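## Task

On the tall shelving unit, one jar on the second shelf up from the floor overhangs the shelf's front edge. Move it back until its entire base rests on that same shelf, without displacing any of the unit's other containers. The robot must not topple or be left leaning, or the task counts as failed.

## Robot and tools

ROBOT. TidyBot++: a wheeled base 0.54 m long, 0.50 m wide and 0.38 m tall on four driven casters, carrying a single seven-joint arm with a two-finger gripper. The shoulder sits 0.12 m ahead of the base centre at 0.68 m height. Segments: upper arm 0.42 m, forearm 0.31 m, wrist to hand point 0.31 m. The arm begins folded, hand pointing down, reaching up to 0.08 m past the base front, elbow up to 1.15 m high. A downward-pointing hand rises to about 0.94 m at most, and only close to the base. Cameras: base_camera and wrist_camera (the latter looks along the hand).

FRAMES. Base frame: metres, origin on the floor below the base centre, x forward, y left, z up. hand_pose is reported here as the point between the finger pads; the hand's own z axis runs out along the fingers and the fingers close along its y axis. The odometry frame is the base frame as it stood when the scene began; base_odometry comes from wheel turns only, so slip looks like travel. Heading is in radians, left positive, within -3.142 to 3.142. base_tilt is in degrees, positive when leaning forward or right.

move. Every key except cameras and blocking belongs to the action; motions start together.
- base: an object with any of translate_m (forward positive), strafe_m (left positive), each -2 to 2 metres, and rotate_rad (counter-clockwise from above positive), -6.3 to 6.3 radians. These are offsets, measured along the base's axes from where the base last reported itself (or where it is, if a move is still running). The base heads straight for the resulting point.
- joints: an object of absolute targets by name. joint_1_rad (any angle; turns the arm about vertical, positive clockwise from above, the opposite sense to heading), joint_2_rad shoulder -2.249 to 2.249 (0 is upright, positive leans forward), joint_3_rad any angle (reference 3.14), joint_4_rad elbow -2.579 to 2.579 (negative bends forward when joint_3 is 3.14), joint_5_rad any angle, joint_6_rad wrist -2.099 to 2.099 (negative bends the hand forward), joint_7_rad any angle (with hand down, positive is counter-clockwise; at 1.57 fingers open left-right). All in radians. Unlimited joints go the short way round, so send steps below half a turn. gripper_pos 0 (open, about 85 mm gap) to 1 (closed); gap is roughly 85 x (1 - gripper_pos) mm.
- target: one list of seven numbers, [x, y, z, qw, qx, qy, qz], an absolute hand pose in the base frame, metres plus unit quaternion. Alongside it, joints may hold only gripper_pos. The controller chooses joint angles itself; the elbow may swing and the path curves or overshoots. To refine, add (wanted position minus hand_pose) to the last target's xyz. To hold still, resend hand_target, not hand_pose.
- speeds: top-speed caps for this action: translate_m and strafe_m 0.05 to 0.5 m/s (name only one when combining both), rotate_rad 0.1 to 1.57 rad/s.
- cameras: list of base_camera, wrist_camera or all; [] gives none. blocking: true (default) waits until everything rests; false returns within about half a second.
No action exceeds 15 s; a base move times out after 14 s. Unknown keys make a call invalid; out-of-range values get it refused.

Other tools. wait(seconds 0 to 10, cameras) lets time pass without new commands; wait(0) shows a non-blocking move under "earlier move". stop(cameras) brakes all running motions; braked parts say "stopped" and may keep pressing. zoom_image(camera, region [x0, y0, x1, y1] pixels from the top-left, at most 504 x 504) magnifies the newest image of that camera. finished_scene(scene) ends the current scene permanently; the result states the next task.

RESULTS. The "move" line reads done or the worst status. base_status, joint_status and hand_status use: done, moving, off_target (rested away from target, may still push), contact_stop and time_out (unrequested stops; target dropped), not_followed (withheld by a check; may be retried later), stopped, torque_fault, limit_stop_at_motor_heat. "joint command not followed"/"cause:" flags a self-collision veto; "pose unreachable" a withheld target; "ARM HIT" a hard hit on base or arm. hand_status done means within 10 mm and 2 degrees; most targets end off_target within about 3 cm. hand_target is where joint targets would put the hand. motor_effort is percent of maximum torque, positive toward higher values, peak in brackets. Motor temperatures list arm joints in joint_positions order; MOTOR HOT appears at 60 °C, and at 75 °C the arm goes limp for 30 to 60 s. on_its_own lists unrequested behaviour; "pictures" names the image order. An unrequested stop, refusal or torque fault cancels the remaining move, wait and finished_scene calls in that reply.

CAUTIONS. The arm does not avoid obstacles and keeps pushing when blocked; nothing keeps it off the base. Jars sit high, so beware: a hand snagged about 0.6 m or more up while the base drives can topple the robot, and sideways pushes on a raised hand or reaching far out from folded over nearby furniture can lift wheels; retract the arm or back away to right a lean. Push jars gently and slowly, keep other containers undisturbed, avoid knocking anything off, avoid hard gripping of things still resting, and avoid driving the arm into furniture, which risks a torque fault (limits 104.5 N m for joints 1 to 4, 51.3 for 5 to 7). A blocked base shoves hard until timeout. Joint friction can leave small errors; hand_pose may be 1 to 2 cm off, so check camera images. Stretched-out or straining poses heat motors. Loose objects may occasionally be nudged by outside forces.

Each tool is called in YAML: its name, and indented under it one key for each argument.

## Session

move:

Scene clock: 0.00 s.
Motor temperatures (°C): [35 32 30 31 39 37 46]
base_odometry: x=+0.000 y=+0.000 heading=+0.000
base_tilt: forward=+0.5 right=+0.5
base_status: not commanded
joint_positions: joint_1_rad=+0.029 joint_2_rad=-0.336 joint_3_rad=+3.149 joint_4_rad=-2.554 joint_5_rad=-0.016 joint_6_rad=-0.891 joint_7_rad=+1.528 gripper_pos=+0.000
joint_status: not commanded
motor_effort: joint_1_rad=+1 joint_2_rad=+0 joint_3_rad=+0 joint_4_rad=+13 joint_5_rad=+0 joint_6_rad=+2 joint_7_rad=+1
hand_pose: x=+0.2417 y=+0.0011 z=+0.5785 quat_wxyz=(-0.008, +0.999, -0.044, +0.017) (m; base frame)
hand_target: x=+0.2429 y=+0.0010 z=+0.5791 quat_wxyz=(-0.008, +0.999, -0.044, +0.018) (m; base frame)
hand_status: not commanded
pictures: base_camera, wrist_camera
Images, in order (width x height): base_camera 644x364, wrist_camera 644x476.

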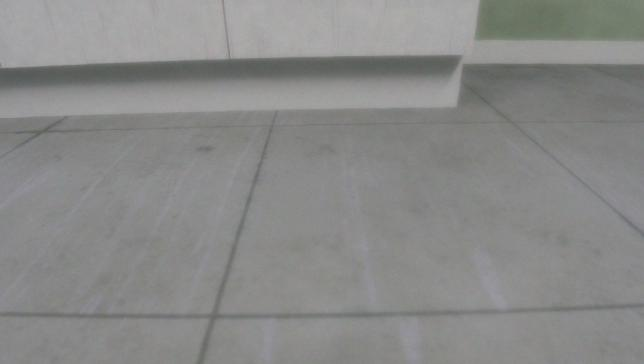

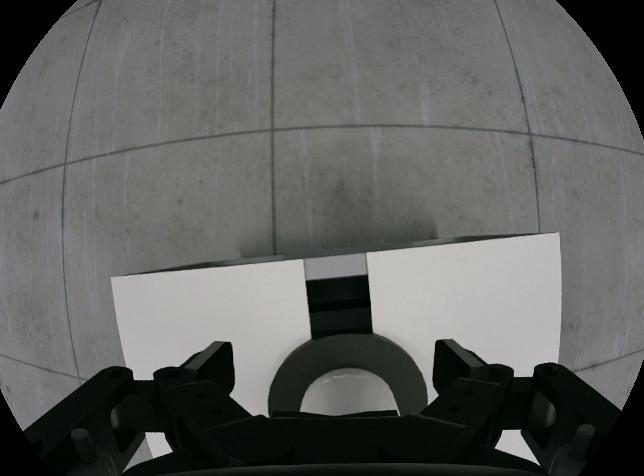

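move:
  joints: {"joint_6_rad": 0.5}

Scene clock: 13.30 s.
Motor temperatures (°C): [35 32 30 31 39 37 46]
move: done
base_odometry: x=+0.000 y=+0.000 heading=+0.000
base_tilt: forward=+0.5 right=+0.5
base_status: not commanded
joint_positions: joint_1_rad=+0.029 joint_2_rad=-0.336 joint_3_rad=+3.149 joint_4_rad=-2.554 joint_5_rad=-0.016 joint_6_rad=+0.433 joint_7_rad=+1.528 gripper_pos=+0.000
joint_status: all done
motor_effort: joint_1_rad=+1(1) joint_2_rad=-5(6) joint_3_rad=+0(1) joint_4_rad=+18(19) joint_5_rad=-1(1) joint_6_rad=+9(10) joint_7_rad=+0(2)
hand_pose: x=+0.5350 y=-0.0161 z=+0.8236 quat_wxyz=(-0.005, +0.777, -0.039, +0.628) (m; base frame)
hand_target: x=+0.5393 y=-0.0166 z=+0.8453 quat_wxyz=(-0.005, +0.755, -0.038, +0.654) (m; base frame)
hand_status: not commanded
pictures: base_camera, wrist_camera
Images, in order (width x height): base_camera 644x364, wrist_camera 644x476.

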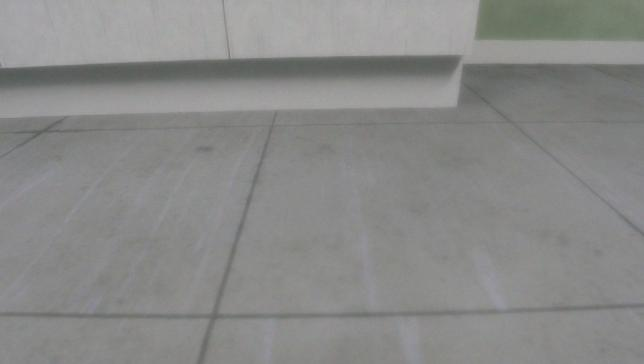

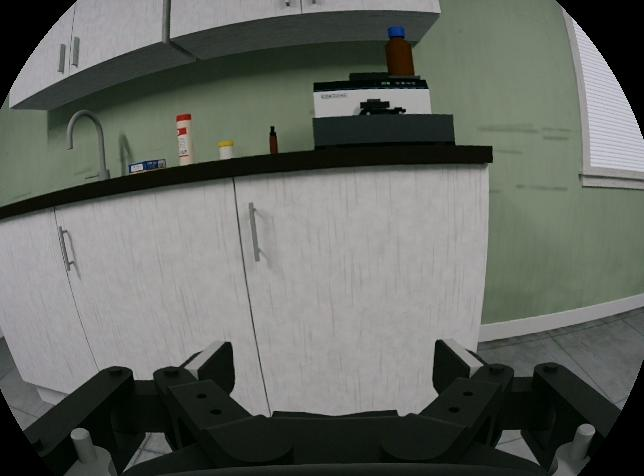

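move:
  joints: {"joint_1_rad": 1.6}

move:
  joints: {"joint_1_rad": 3.1}

move:
  joints: {"joint_1_rad": 4.7}

Scene clock: 19.57 s.
Motor temperatures (°C): [35 32 30 31 39 37 46]
move: done
base_odometry: x=+0.000 y=+0.000 heading=+0.000
base_tilt: forward=+0.5 right=+0.5
base_status: not commanded
joint_positions: joint_1_rad=+1.581 joint_2_rad=-0.336 joint_3_rad=+3.149 joint_4_rad=-2.554 joint_5_rad=-0.016 joint_6_rad=+0.433 joint_7_rad=+1.528 gripper_pos=+0.000
joint_status: all done
motor_effort: joint_1_rad=+0(2) joint_2_rad=-5(6) joint_3_rad=+0(1) joint_4_rad=+18(19) joint_5_rad=-1(1) joint_6_rad=+10(11) joint_7_rad=+0(2)
hand_pose: x=+0.1109 y=-0.4163 z=+0.8236 quat_wxyz=(+0.436, +0.528, -0.572, +0.451) (m; base frame)
hand_target: x=+0.1025 y=-0.4204 z=+0.8453 quat_wxyz=(+0.459, +0.507, -0.561, +0.466) (m; base frame)
hand_status: not commanded
pictures: base_camera, wrist_camera
Images, in order (width x height): base_camera 644x364, wrist_camera 644x476.

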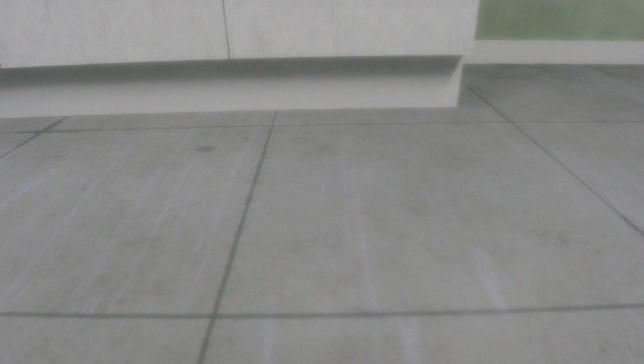

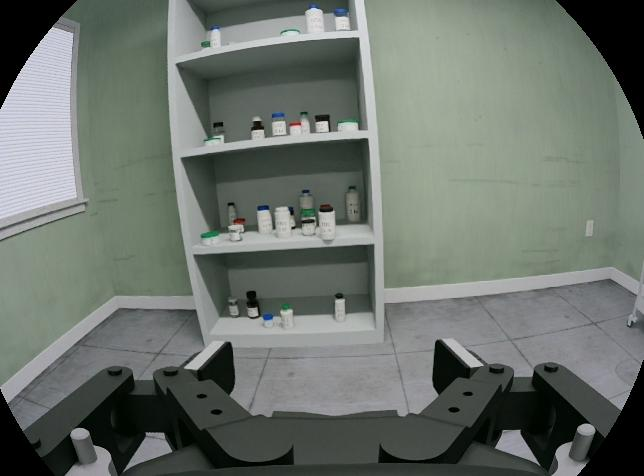

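Scene clock: 22.30 s.
Motor temperatures (°C): [35 32 30 31 39 37 46]
move: done
base_odometry: x=+0.000 y=+0.000 heading=+0.000
base_tilt: forward=+0.5 right=+0.5
base_status: not commanded
joint_positions: joint_1_rad=+3.081 joint_2_rad=-0.336 joint_3_rad=+3.149 joint_4_rad=-2.554 joint_5_rad=-0.016 joint_6_rad=+0.433 joint_7_rad=+1.528 gripper_pos=+0.000
joint_status: all done
motor_effort: joint_1_rad=+0(2) joint_2_rad=-6(6) joint_3_rad=+1(1) joint_4_rad=+18(19) joint_5_rad=+0(1) joint_6_rad=+10(11) joint_7_rad=+0(2)
hand_pose: x=-0.2968 y=-0.0214 z=+0.8236 quat_wxyz=(+0.627, -0.004, -0.778, +0.033) (m; base frame)
hand_target: x=-0.3015 y=-0.0133 z=+0.8453 quat_wxyz=(+0.654, -0.011, -0.756, +0.028) (m; base frame)
hand_status: not commanded
pictures: base_camera, wrist_camera
Images, in order (width x height): base_camera 644x364, wrist_camera 644x476.

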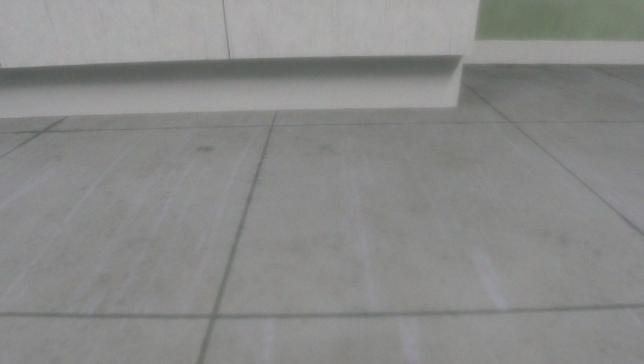

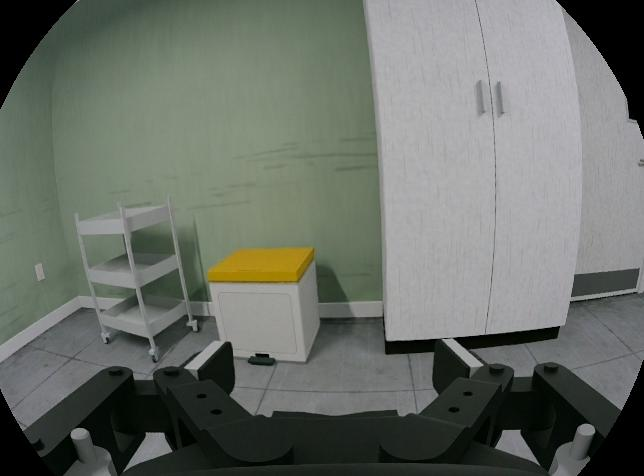

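Scene clock: 25.10 s.
Motor temperatures (°C): [35 32 30 31 39 37 46]
move: done
base_odometry: x=+0.000 y=+0.000 heading=+0.000
base_tilt: forward=+0.5 right=+0.5
base_status: not commanded
joint_positions: joint_1_rad=+4.681 joint_2_rad=-0.336 joint_3_rad=+3.149 joint_4_rad=-2.554 joint_5_rad=-0.016 joint_6_rad=+0.433 joint_7_rad=+1.528 gripper_pos=+0.000
joint_status: all done
motor_effort: joint_1_rad=+0(2) joint_2_rad=-5(6) joint_3_rad=+0(1) joint_4_rad=+17(19) joint_5_rad=+0(1) joint_6_rad=+10(10) joint_7_rad=+1(2)
hand_pose: x=+0.1098 y=+0.4163 z=+0.8236 quat_wxyz=(+0.460, -0.561, -0.539, -0.427) (m; base frame)
hand_target: x=+0.1180 y=+0.4207 z=+0.8453 quat_wxyz=(+0.475, -0.550, -0.519, -0.449) (m; base frame)
hand_status: not commanded
pictures: base_camera, wrist_camera
Images, in order (width x height): base_camera 644x364, wrist_camera 644x476.

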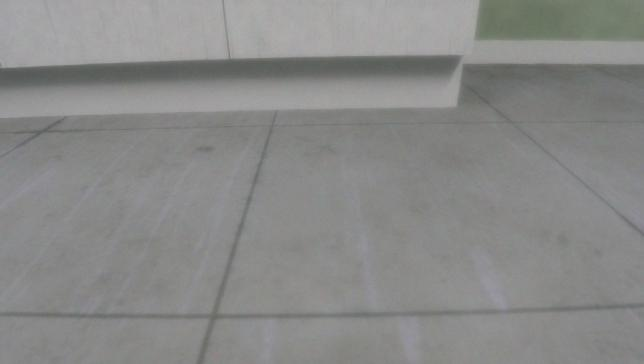

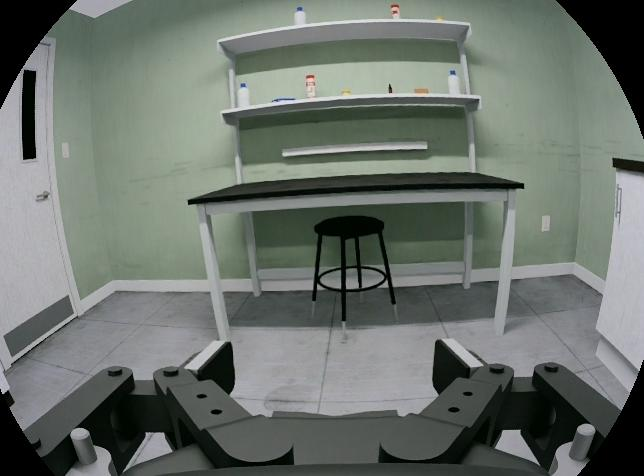

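move:
  base: {"rotate_rad": -1.57}
  joints: {"joint_1_rad": 0.0}

zoom_image:
  camera: "wrist_camera"
  region: [150, 0, 420, 360]

Scene clock: 33.80 s.
Motor temperatures (°C): [35 32 30 31 39 38 46]
move: done
base_odometry: x=+0.000 y=+0.000 heading=-1.570
base_tilt: forward=+0.5 right=+0.5
base_status: done
joint_positions: joint_1_rad=+6.264 joint_2_rad=-0.336 joint_3_rad=+3.149 joint_4_rad=-2.554 joint_5_rad=-0.016 joint_6_rad=+0.434 joint_7_rad=+1.528 gripper_pos=+0.000
joint_status: all done
motor_effort: joint_1_rad=+0(2) joint_2_rad=-5(6) joint_3_rad=+0(2) joint_4_rad=+18(19) joint_5_rad=+0(1) joint_6_rad=+9(11) joint_7_rad=+1(1)
hand_pose: x=+0.5354 y=+0.0041 z=+0.8239 quat_wxyz=(+0.020, -0.778, +0.020, -0.628) (m; base frame)
hand_target: x=+0.5397 y=-0.0042 z=+0.8453 quat_wxyz=(+0.014, -0.756, +0.027, -0.654) (m; base frame)
hand_status: not commanded
pictures: base_camera, wrist_camera
Images, in order (width x height): base_camera 644x364, wrist_camera 644x476.

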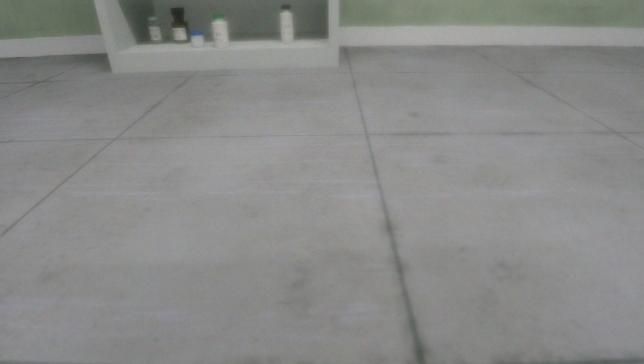

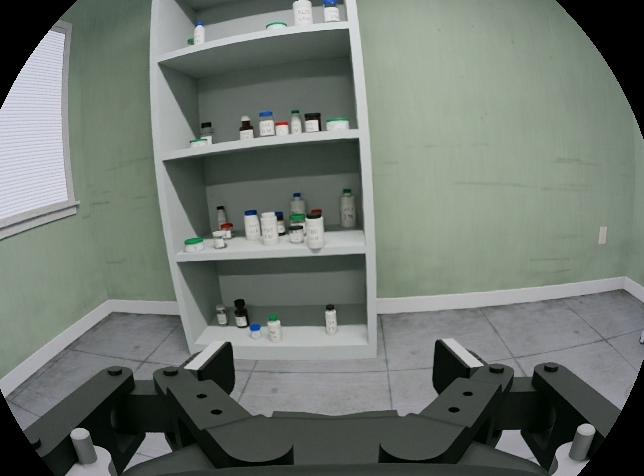

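Scaled by 1.400.

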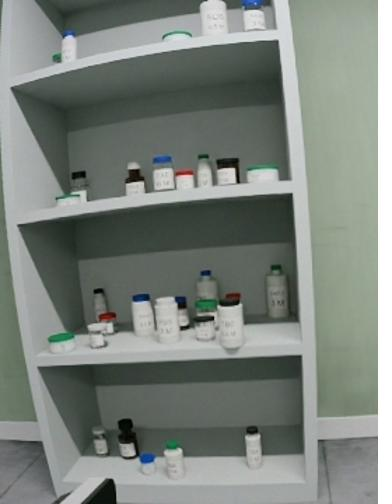

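move:
  base: {"translate_m": 0.4}

zoom_image:
  camera: "wrist_camera"
  region: [130, 160, 430, 400]

Scene clock: 56.23 s.
Motor temperatures (°C): [35 32 30 32 39 38 46]
move: done
base_odometry: x=+0.000 y=-0.400 heading=-1.570
base_tilt: forward=+0.5 right=+0.5
base_status: done
joint_positions: joint_1_rad=+6.265 joint_2_rad=-0.330 joint_3_rad=+3.149 joint_4_rad=-2.554 joint_5_rad=-0.016 joint_6_rad=+0.435 joint_7_rad=+1.528 gripper_pos=+0.000
joint_status: not commanded
motor_effort: joint_1_rad=+0(1) joint_2_rad=-5(8) joint_3_rad=+1(1) joint_4_rad=+19(19) joint_5_rad=+0(1) joint_6_rad=+10(11) joint_7_rad=+0(1)
hand_pose: x=+0.5363 y=+0.0039 z=+0.8217 quat_wxyz=(+0.020, -0.779, +0.020, -0.626) (m; base frame)
hand_target: x=+0.5397 y=-0.0042 z=+0.8453 quat_wxyz=(+0.014, -0.756, +0.027, -0.654) (m; base frame)
hand_status: not commanded
pictures: base_camera, wrist_camera
Images, in order (width x height): base_camera 644x364, wrist_camera 644x476.

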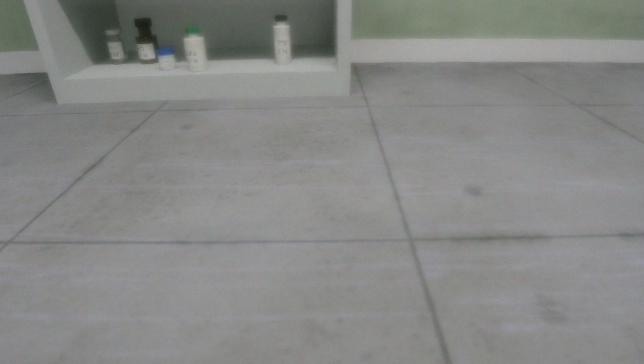

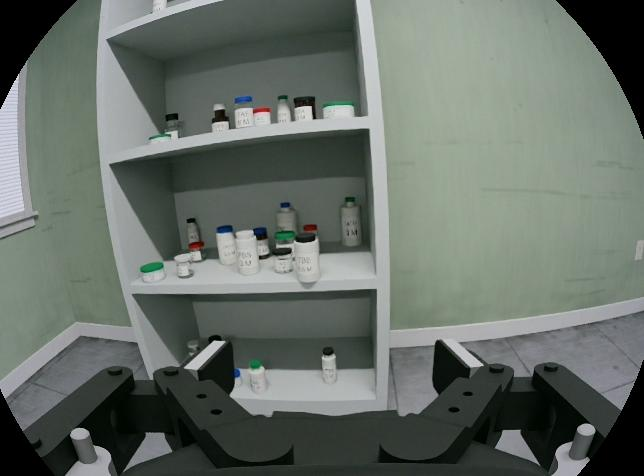

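Scaled by 1.680.

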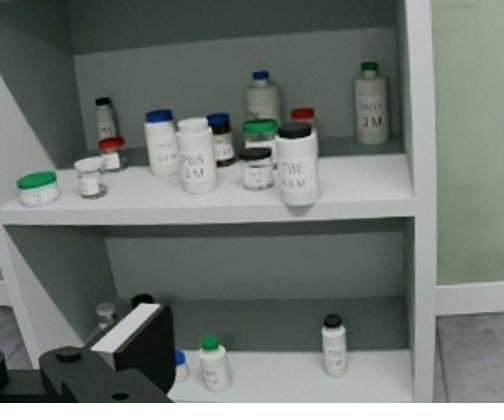

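move:
  base: {"translate_m": 0.45}
  joints: {"joint_6_rad": 0.2}

zoom_image:
  camera: "wrist_camera"
  region: [130, 100, 430, 340]

Scene clock: 78.77 s.
Motor temperatures (°C): [35 32 30 32 39 38 46]
move: done
base_odometry: x=+0.001 y=-0.850 heading=-1.571
base_tilt: forward=+0.5 right=+0.5
base_status: done
joint_positions: joint_1_rad=+6.265 joint_2_rad=-0.331 joint_3_rad=+3.149 joint_4_rad=-2.559 joint_5_rad=-0.016 joint_6_rad=+0.224 joint_7_rad=+1.528 gripper_pos=+0.000
joint_status: all done
motor_effort: joint_1_rad=+0(1) joint_2_rad=-5(7) joint_3_rad=+0(1) joint_4_rad=+17(20) joint_5_rad=+0(1) joint_6_rad=+10(11) joint_7_rad=+1(2)
hand_pose: x=+0.5136 y=+0.0048 z=+0.7568 quat_wxyz=(+0.018, -0.842, +0.021, -0.538) (m; base frame)
hand_target: x=+0.5127 y=-0.0024 z=+0.7563 quat_wxyz=(+0.013, -0.845, +0.029, -0.534) (m; base frame)
hand_status: not commanded
pictures: base_camera, wrist_camera
Images, in order (width x height): base_camera 644x364, wrist_camera 644x476.

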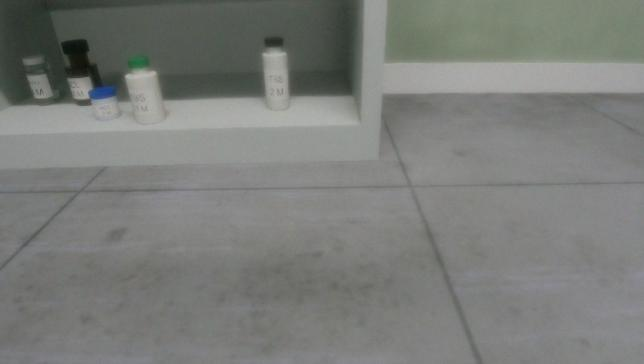

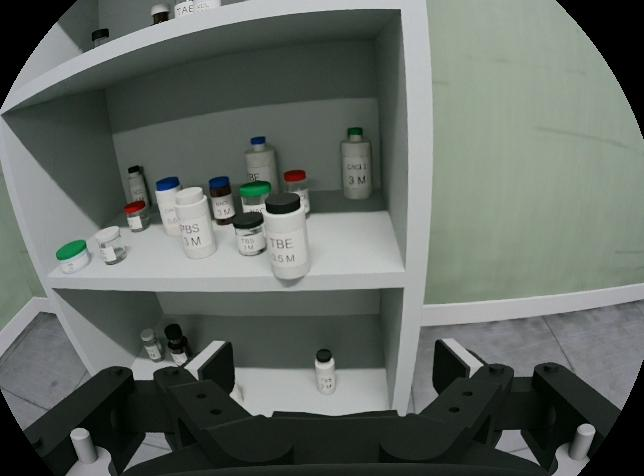

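Scaled by 1.680.

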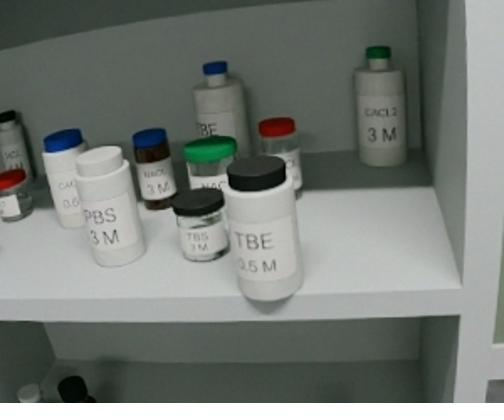

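move:
  base: {"translate_m": -0.15}
  joints: {"joint_1_rad": 0.0, "joint_2_rad": 0.904, "joint_4_rad": -1.875, "joint_6_rad": 1.1}

zoom_image:
  camera: "wrist_camera"
  region: [130, 100, 430, 340]

Scene clock: 157.87 s.
Motor temperatures (°C): [35 32 30 32 39 38 46]
move: done
base_odometry: x=+0.001 y=-0.700 heading=-1.572
base_tilt: forward=+0.5 right=+0.5
base_status: done
joint_positions: joint_1_rad=+6.266 joint_2_rad=+0.916 joint_3_rad=+3.149 joint_4_rad=-1.909 joint_5_rad=-0.016 joint_6_rad=+1.030 joint_7_rad=+1.528 gripper_pos=+0.000
joint_status: all done
motor_effort: joint_1_rad=+0(1) joint_2_rad=-39(41) joint_3_rad=-1(1) joint_4_rad=+10(18) joint_5_rad=+0(1) joint_6_rad=+10(11) joint_7_rad=+1(1)
hand_pose: x=+0.8541 y=+0.0062 z=+0.5702 quat_wxyz=(+0.012, -0.782, +0.017, -0.624) (m; base frame)
hand_target: x=+0.8706 y=-0.0067 z=+0.6145 quat_wxyz=(+0.008, -0.744, +0.023, -0.668) (m; base frame)
hand_status: not commanded
pictures: base_camera, wrist_camera
Images, in order (width x height): base_camera 644x364, wrist_camera 644x476.

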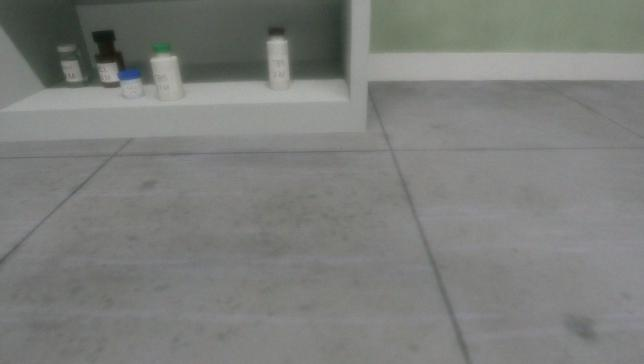

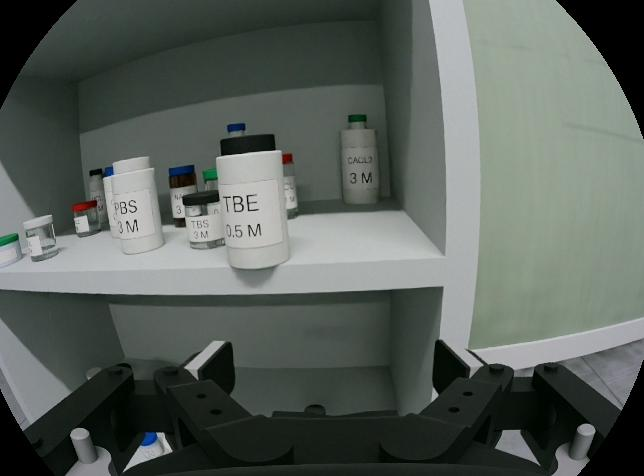

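Scaled by 1.680.

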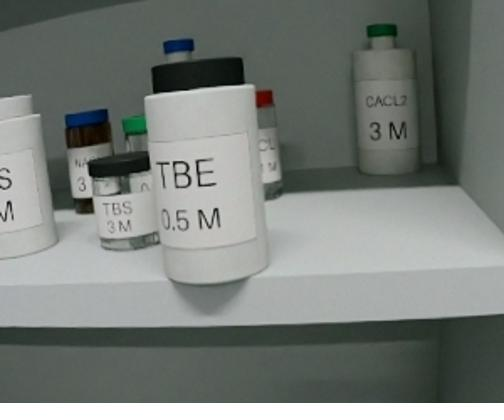

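move:
  base: {"translate_m": 0.14, "strafe_m": 0.082}
  joints: {"joint_7_rad": 1.571, "gripper_pos": 0.4}

zoom_image:
  camera: "wrist_camera"
  region: [130, 100, 430, 420]

Scene clock: 225.63 s.
Motor temperatures (°C): [35 34 30 32 39 38 46]
move: done
base_odometry: x=+0.083 y=-0.840 heading=-1.571
base_tilt: forward=+0.5 right=+0.5
base_status: done
joint_positions: joint_1_rad=+6.274 joint_2_rad=+0.917 joint_3_rad=+3.149 joint_4_rad=-1.899 joint_5_rad=-0.016 joint_6_rad=+1.034 joint_7_rad=+1.560 gripper_pos=+0.400
joint_status: all done
motor_effort: joint_1_rad=+0(3) joint_2_rad=-40(41) joint_3_rad=-1(2) joint_4_rad=+10(12) joint_5_rad=+0(1) joint_6_rad=+10(10) joint_7_rad=+0(1)
hand_pose: x=+0.8579 y=+0.0004 z=+0.5743 quat_wxyz=(+0.000, -0.778, +0.008, -0.628) (m; base frame)
hand_target: x=+0.8706 y=-0.0067 z=+0.6145 quat_wxyz=(-0.006, -0.744, +0.007, -0.668) (m; base frame)
hand_status: not commanded
pictures: base_camera, wrist_camera
Images, in order (width x height): base_camera 644x364, wrist_camera 644x476.

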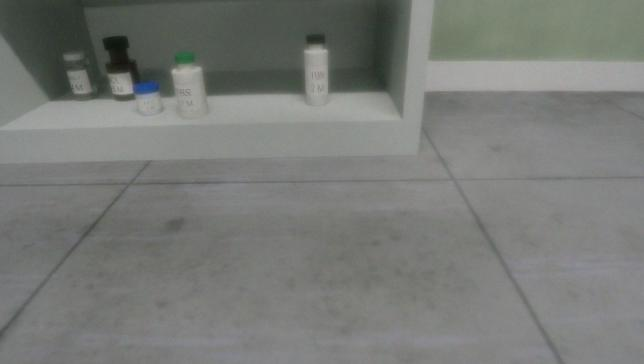

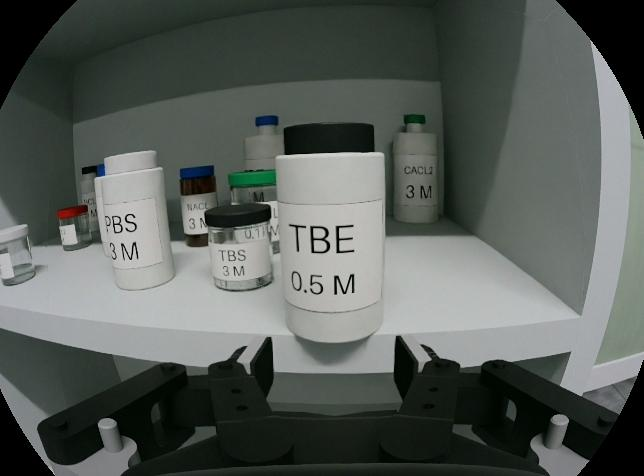

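Scaled by 1.575.

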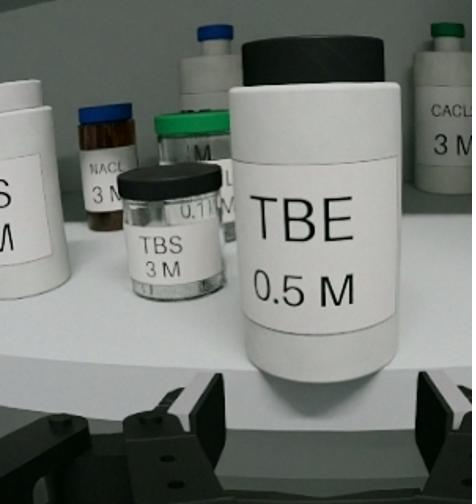

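move:
  joints: {"joint_6_rad": 1.17}

zoom_image:
  camera: "wrist_camera"
  region: [220, 260, 450, 420]

Scene clock: 258.67 s.
Motor temperatures (°C): [35 35 30 32 39 38 46]
move: done
base_odometry: x=+0.083 y=-0.840 heading=-1.571
base_tilt: forward=+0.5 right=+0.5
base_status: not commanded
joint_positions: joint_1_rad=+6.274 joint_2_rad=+0.918 joint_3_rad=+3.149 joint_4_rad=-1.899 joint_5_rad=-0.016 joint_6_rad=+1.115 joint_7_rad=+1.560 gripper_pos=+0.400
joint_status: all done
motor_effort: joint_1_rad=+0(1) joint_2_rad=-40(42) joint_3_rad=-1(1) joint_4_rad=+10(11) joint_5_rad=+0(1) joint_6_rad=+10(11) joint_7_rad=+0(2)
hand_pose: x=+0.8623 y=+0.0003 z=+0.5990 quat_wxyz=(+0.000, -0.752, +0.008, -0.659) (m; base frame)
hand_target: x=+0.8722 y=-0.0068 z=+0.6362 quat_wxyz=(-0.007, -0.720, +0.007, -0.693) (m; base frame)
hand_status: not commanded
pictures: base_camera, wrist_camera
Images, in order (width x height): base_camera 644x364, wrist_camera 644x476.

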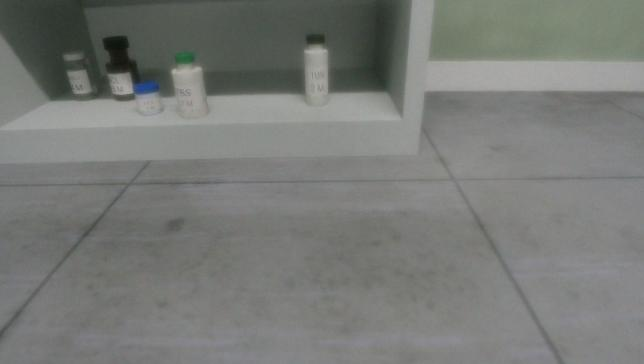

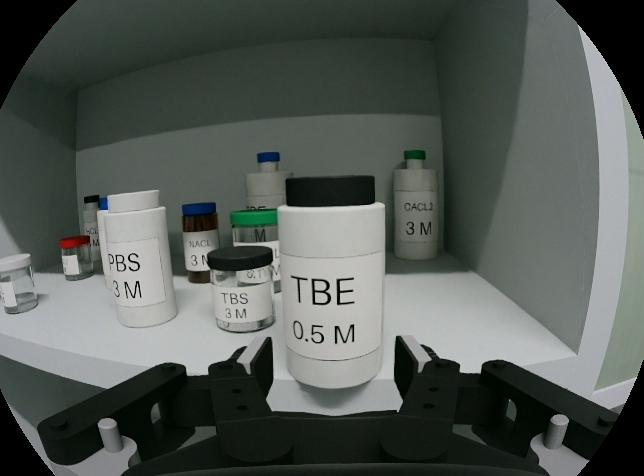

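Scaled by 2.191.

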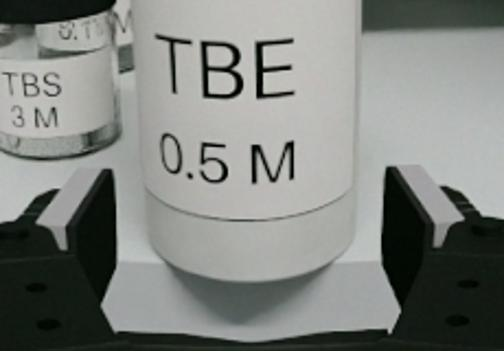

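move:
  base: {"translate_m": 0.04}
  speeds: {"translate_m": 0.05}

zoom_image:
  camera: "wrist_camera"
  region: [220, 260, 450, 420]

Scene clock: 269.77 s.
Motor temperatures (°C): [35 35 30 32 39 38 46]
move: done
base_odometry: x=+0.083 y=-0.881 heading=-1.571
base_tilt: forward=+0.5 right=+0.5
base_status: done
joint_positions: joint_1_rad=+6.274 joint_2_rad=+0.918 joint_3_rad=+3.149 joint_4_rad=-1.899 joint_5_rad=-0.016 joint_6_rad=+1.115 joint_7_rad=+1.560 gripper_pos=+0.400
joint_status: not commanded
motor_effort: joint_1_rad=+0(2) joint_2_rad=-40(41) joint_3_rad=+0(1) joint_4_rad=+10(11) joint_5_rad=-1(1) joint_6_rad=+9(11) joint_7_rad=+1(1)
hand_pose: x=+0.8623 y=+0.0003 z=+0.5989 quat_wxyz=(+0.000, -0.752, +0.008, -0.659) (m; base frame)
hand_target: x=+0.8722 y=-0.0068 z=+0.6362 quat_wxyz=(-0.007, -0.720, +0.007, -0.693) (m; base frame)
hand_status: not commanded
pictures: base_camera, wrist_camera
Images, in order (width x height): base_camera 644x364, wrist_camera 644x476.

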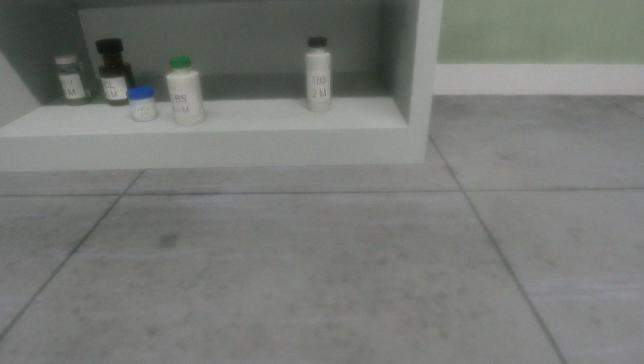

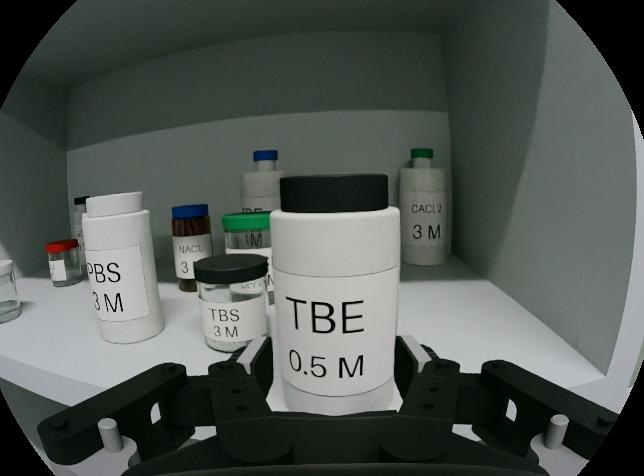

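Scaled by 2.191.

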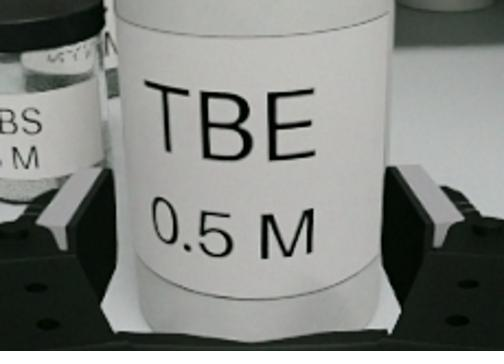

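move:
  base: {"translate_m": 0.03}
  speeds: {"translate_m": 0.05}

zoom_image:
  camera: "wrist_camera"
  region: [180, 230, 480, 430]

Scene clock: 280.10 s.
Motor temperatures (°C): [35 35 30 32 39 38 46]
move: done
base_odometry: x=+0.083 y=-0.911 heading=-1.571
base_tilt: forward=+0.5 right=+0.5
base_status: done
joint_positions: joint_1_rad=+6.274 joint_2_rad=+0.918 joint_3_rad=+3.149 joint_4_rad=-1.898 joint_5_rad=-0.016 joint_6_rad=+1.115 joint_7_rad=+1.560 gripper_pos=+0.400
joint_status: not commanded
motor_effort: joint_1_rad=+0(2) joint_2_rad=-40(41) joint_3_rad=-1(2) joint_4_rad=+10(12) joint_5_rad=-1(1) joint_6_rad=+10(11) joint_7_rad=+0(1)
hand_pose: x=+0.8623 y=+0.0003 z=+0.5988 quat_wxyz=(+0.000, -0.752, +0.008, -0.659) (m; base frame)
hand_target: x=+0.8722 y=-0.0068 z=+0.6362 quat_wxyz=(-0.007, -0.720, +0.007, -0.693) (m; base frame)
hand_status: not commanded
pictures: base_camera, wrist_camera
Images, in order (width x height): base_camera 644x364, wrist_camera 644x476.

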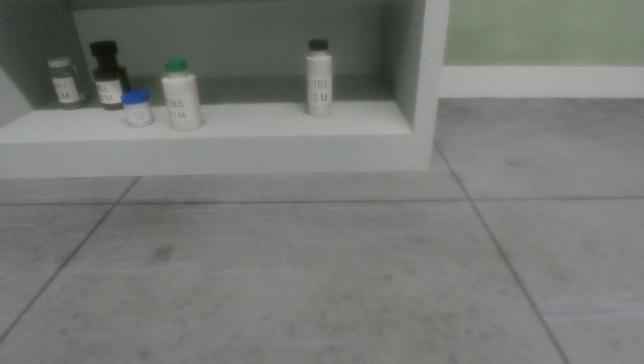

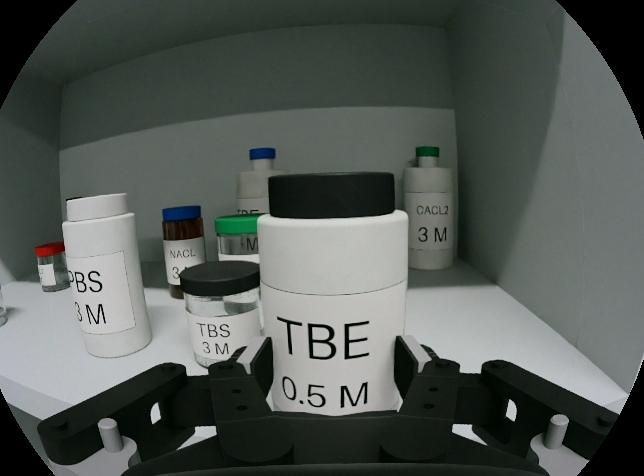

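Scaled by 1.680.

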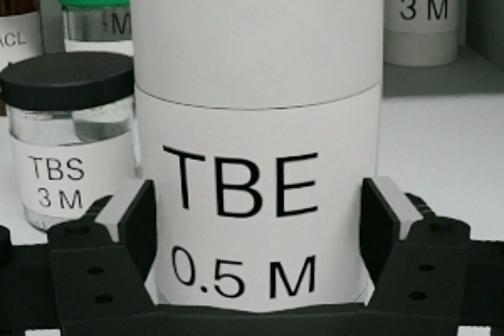

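move:
  base: {"translate_m": 0.02}
  speeds: {"translate_m": 0.05}

zoom_image:
  camera: "wrist_camera"
  region: [180, 230, 480, 430]

Scene clock: 285.50 s.
Motor temperatures (°C): [35 35 30 32 39 38 46]
move: done
base_odometry: x=+0.083 y=-0.931 heading=-1.571
base_tilt: forward=+0.5 right=+0.5
base_status: done
joint_positions: joint_1_rad=+6.274 joint_2_rad=+0.918 joint_3_rad=+3.149 joint_4_rad=-1.898 joint_5_rad=-0.016 joint_6_rad=+1.115 joint_7_rad=+1.560 gripper_pos=+0.400
joint_status: not commanded
motor_effort: joint_1_rad=+0(2) joint_2_rad=-40(41) joint_3_rad=-1(2) joint_4_rad=+10(12) joint_5_rad=-1(1) joint_6_rad=+10(10) joint_7_rad=+0(1)
hand_pose: x=+0.8623 y=+0.0003 z=+0.5987 quat_wxyz=(+0.000, -0.752, +0.008, -0.659) (m; base frame)
hand_target: x=+0.8722 y=-0.0068 z=+0.6362 quat_wxyz=(-0.007, -0.720, +0.007, -0.693) (m; base frame)
hand_status: not commanded
pictures: base_camera, wrist_camera
Images, in order (width x height): base_camera 644x364, wrist_camera 644x476.

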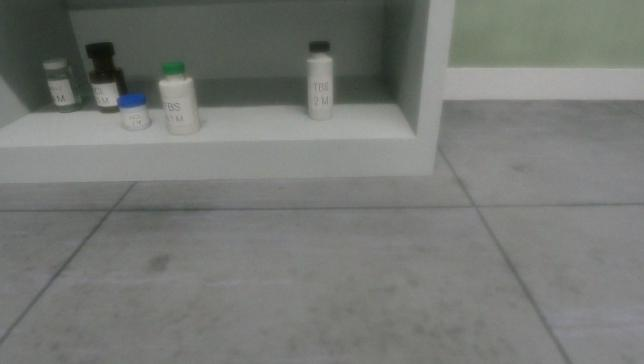

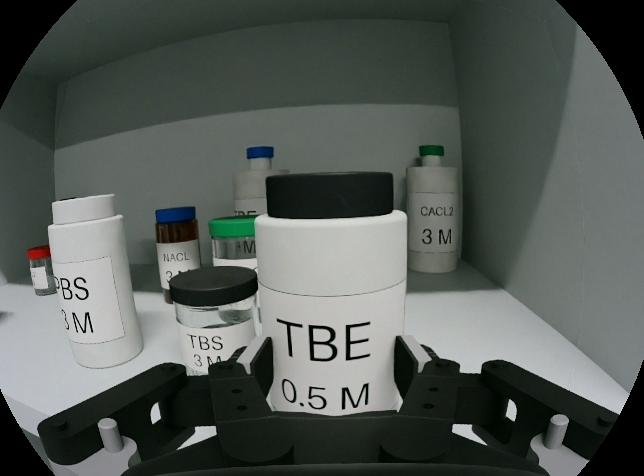

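Scaled by 1.680.

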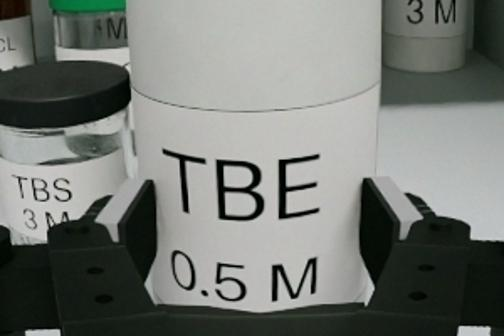

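move:
  base: {"translate_m": 0.02}
  speeds: {"translate_m": 0.05}

move:
  base: {"translate_m": -0.12}
  speeds: {"translate_m": 0.1}

zoom_image:
  camera: "wrist_camera"
  region: [180, 230, 480, 430]

Scene clock: 299.27 s.
Motor temperatures (°C): [35 35 30 32 39 38 46]
move: done
base_odometry: x=+0.083 y=-0.951 heading=-1.570
base_tilt: forward=+0.5 right=+0.5
base_status: done
joint_positions: joint_1_rad=+6.274 joint_2_rad=+0.918 joint_3_rad=+3.149 joint_4_rad=-1.898 joint_5_rad=-0.016 joint_6_rad=+1.115 joint_7_rad=+1.560 gripper_pos=+0.400
joint_status: not commanded
motor_effort: joint_1_rad=+0(2) joint_2_rad=-40(41) joint_3_rad=+0(1) joint_4_rad=+11(12) joint_5_rad=+0(1) joint_6_rad=+10(11) joint_7_rad=+0(1)
hand_pose: x=+0.8623 y=+0.0003 z=+0.5986 quat_wxyz=(+0.000, -0.752, +0.008, -0.659) (m; base frame)
hand_target: x=+0.8722 y=-0.0068 z=+0.6362 quat_wxyz=(-0.007, -0.720, +0.007, -0.693) (m; base frame)
hand_status: not commanded
pictures: base_camera, wrist_camera
Images, in order (width x height): base_camera 644x364, wrist_camera 644x476.

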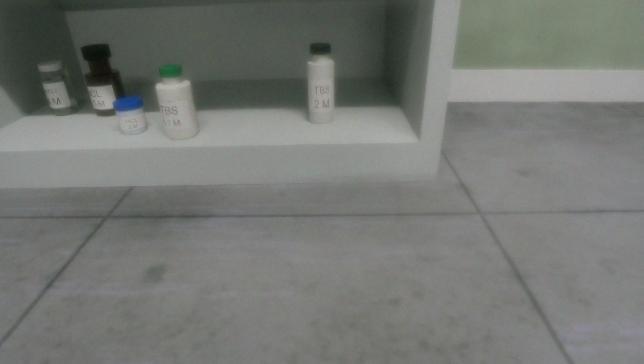

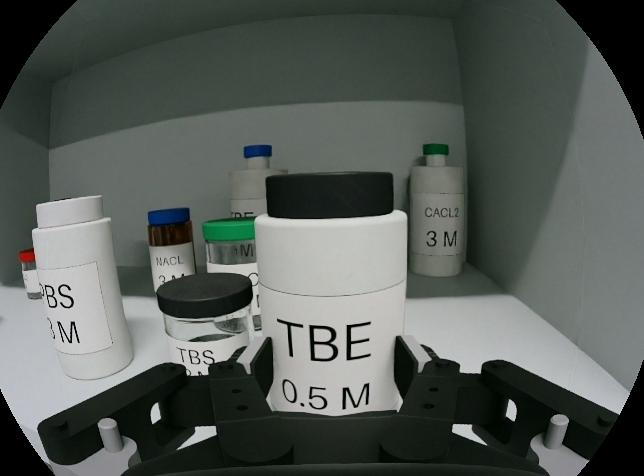

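Scene clock: 301.03 s.
Motor temperatures (°C): [35 35 30 32 39 38 46]
move: done
base_odometry: x=+0.083 y=-0.831 heading=-1.570
base_tilt: forward=+0.5 right=+0.5
base_status: done
joint_positions: joint_1_rad=+6.274 joint_2_rad=+0.919 joint_3_rad=+3.149 joint_4_rad=-1.898 joint_5_rad=-0.016 joint_6_rad=+1.115 joint_7_rad=+1.560 gripper_pos=+0.400
joint_status: not commanded
motor_effort: joint_1_rad=+0(2) joint_2_rad=-39(41) joint_3_rad=-1(1) joint_4_rad=+10(12) joint_5_rad=+0(1) joint_6_rad=+9(11) joint_7_rad=+0(2)
hand_pose: x=+0.8625 y=+0.0002 z=+0.5987 quat_wxyz=(+0.000, -0.752, +0.008, -0.659) (m; base frame)
hand_target: x=+0.8722 y=-0.0068 z=+0.6362 quat_wxyz=(-0.007, -0.720, +0.007, -0.693) (m; base frame)
hand_status: not commanded
pictures: base_camera, wrist_camera
Images, in order (width x height): base_camera 644x364, wrist_camera 644x476.

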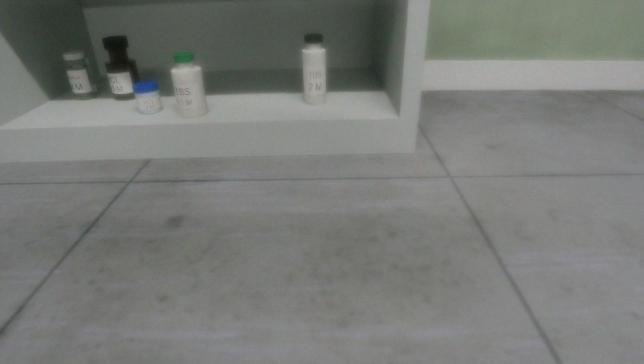

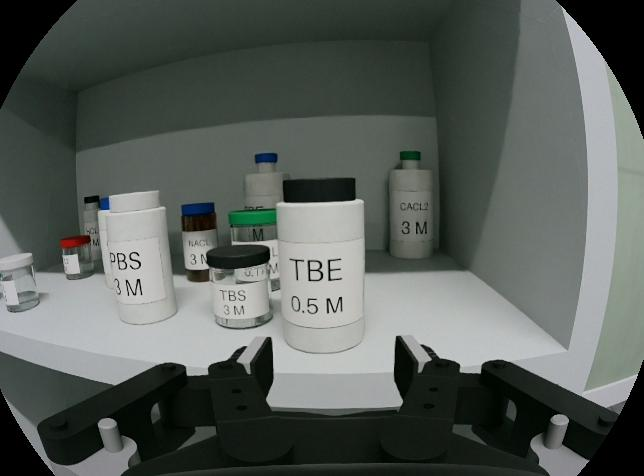

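Scaled by 1.680.

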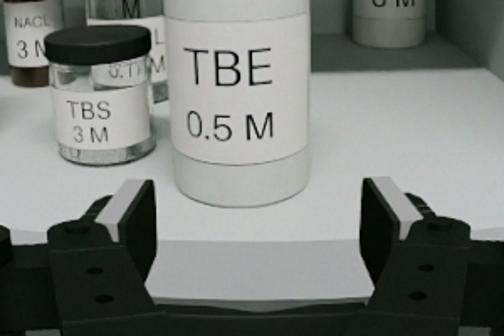

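finished_scene:
  scene: 1

The scene is finished: the task was done.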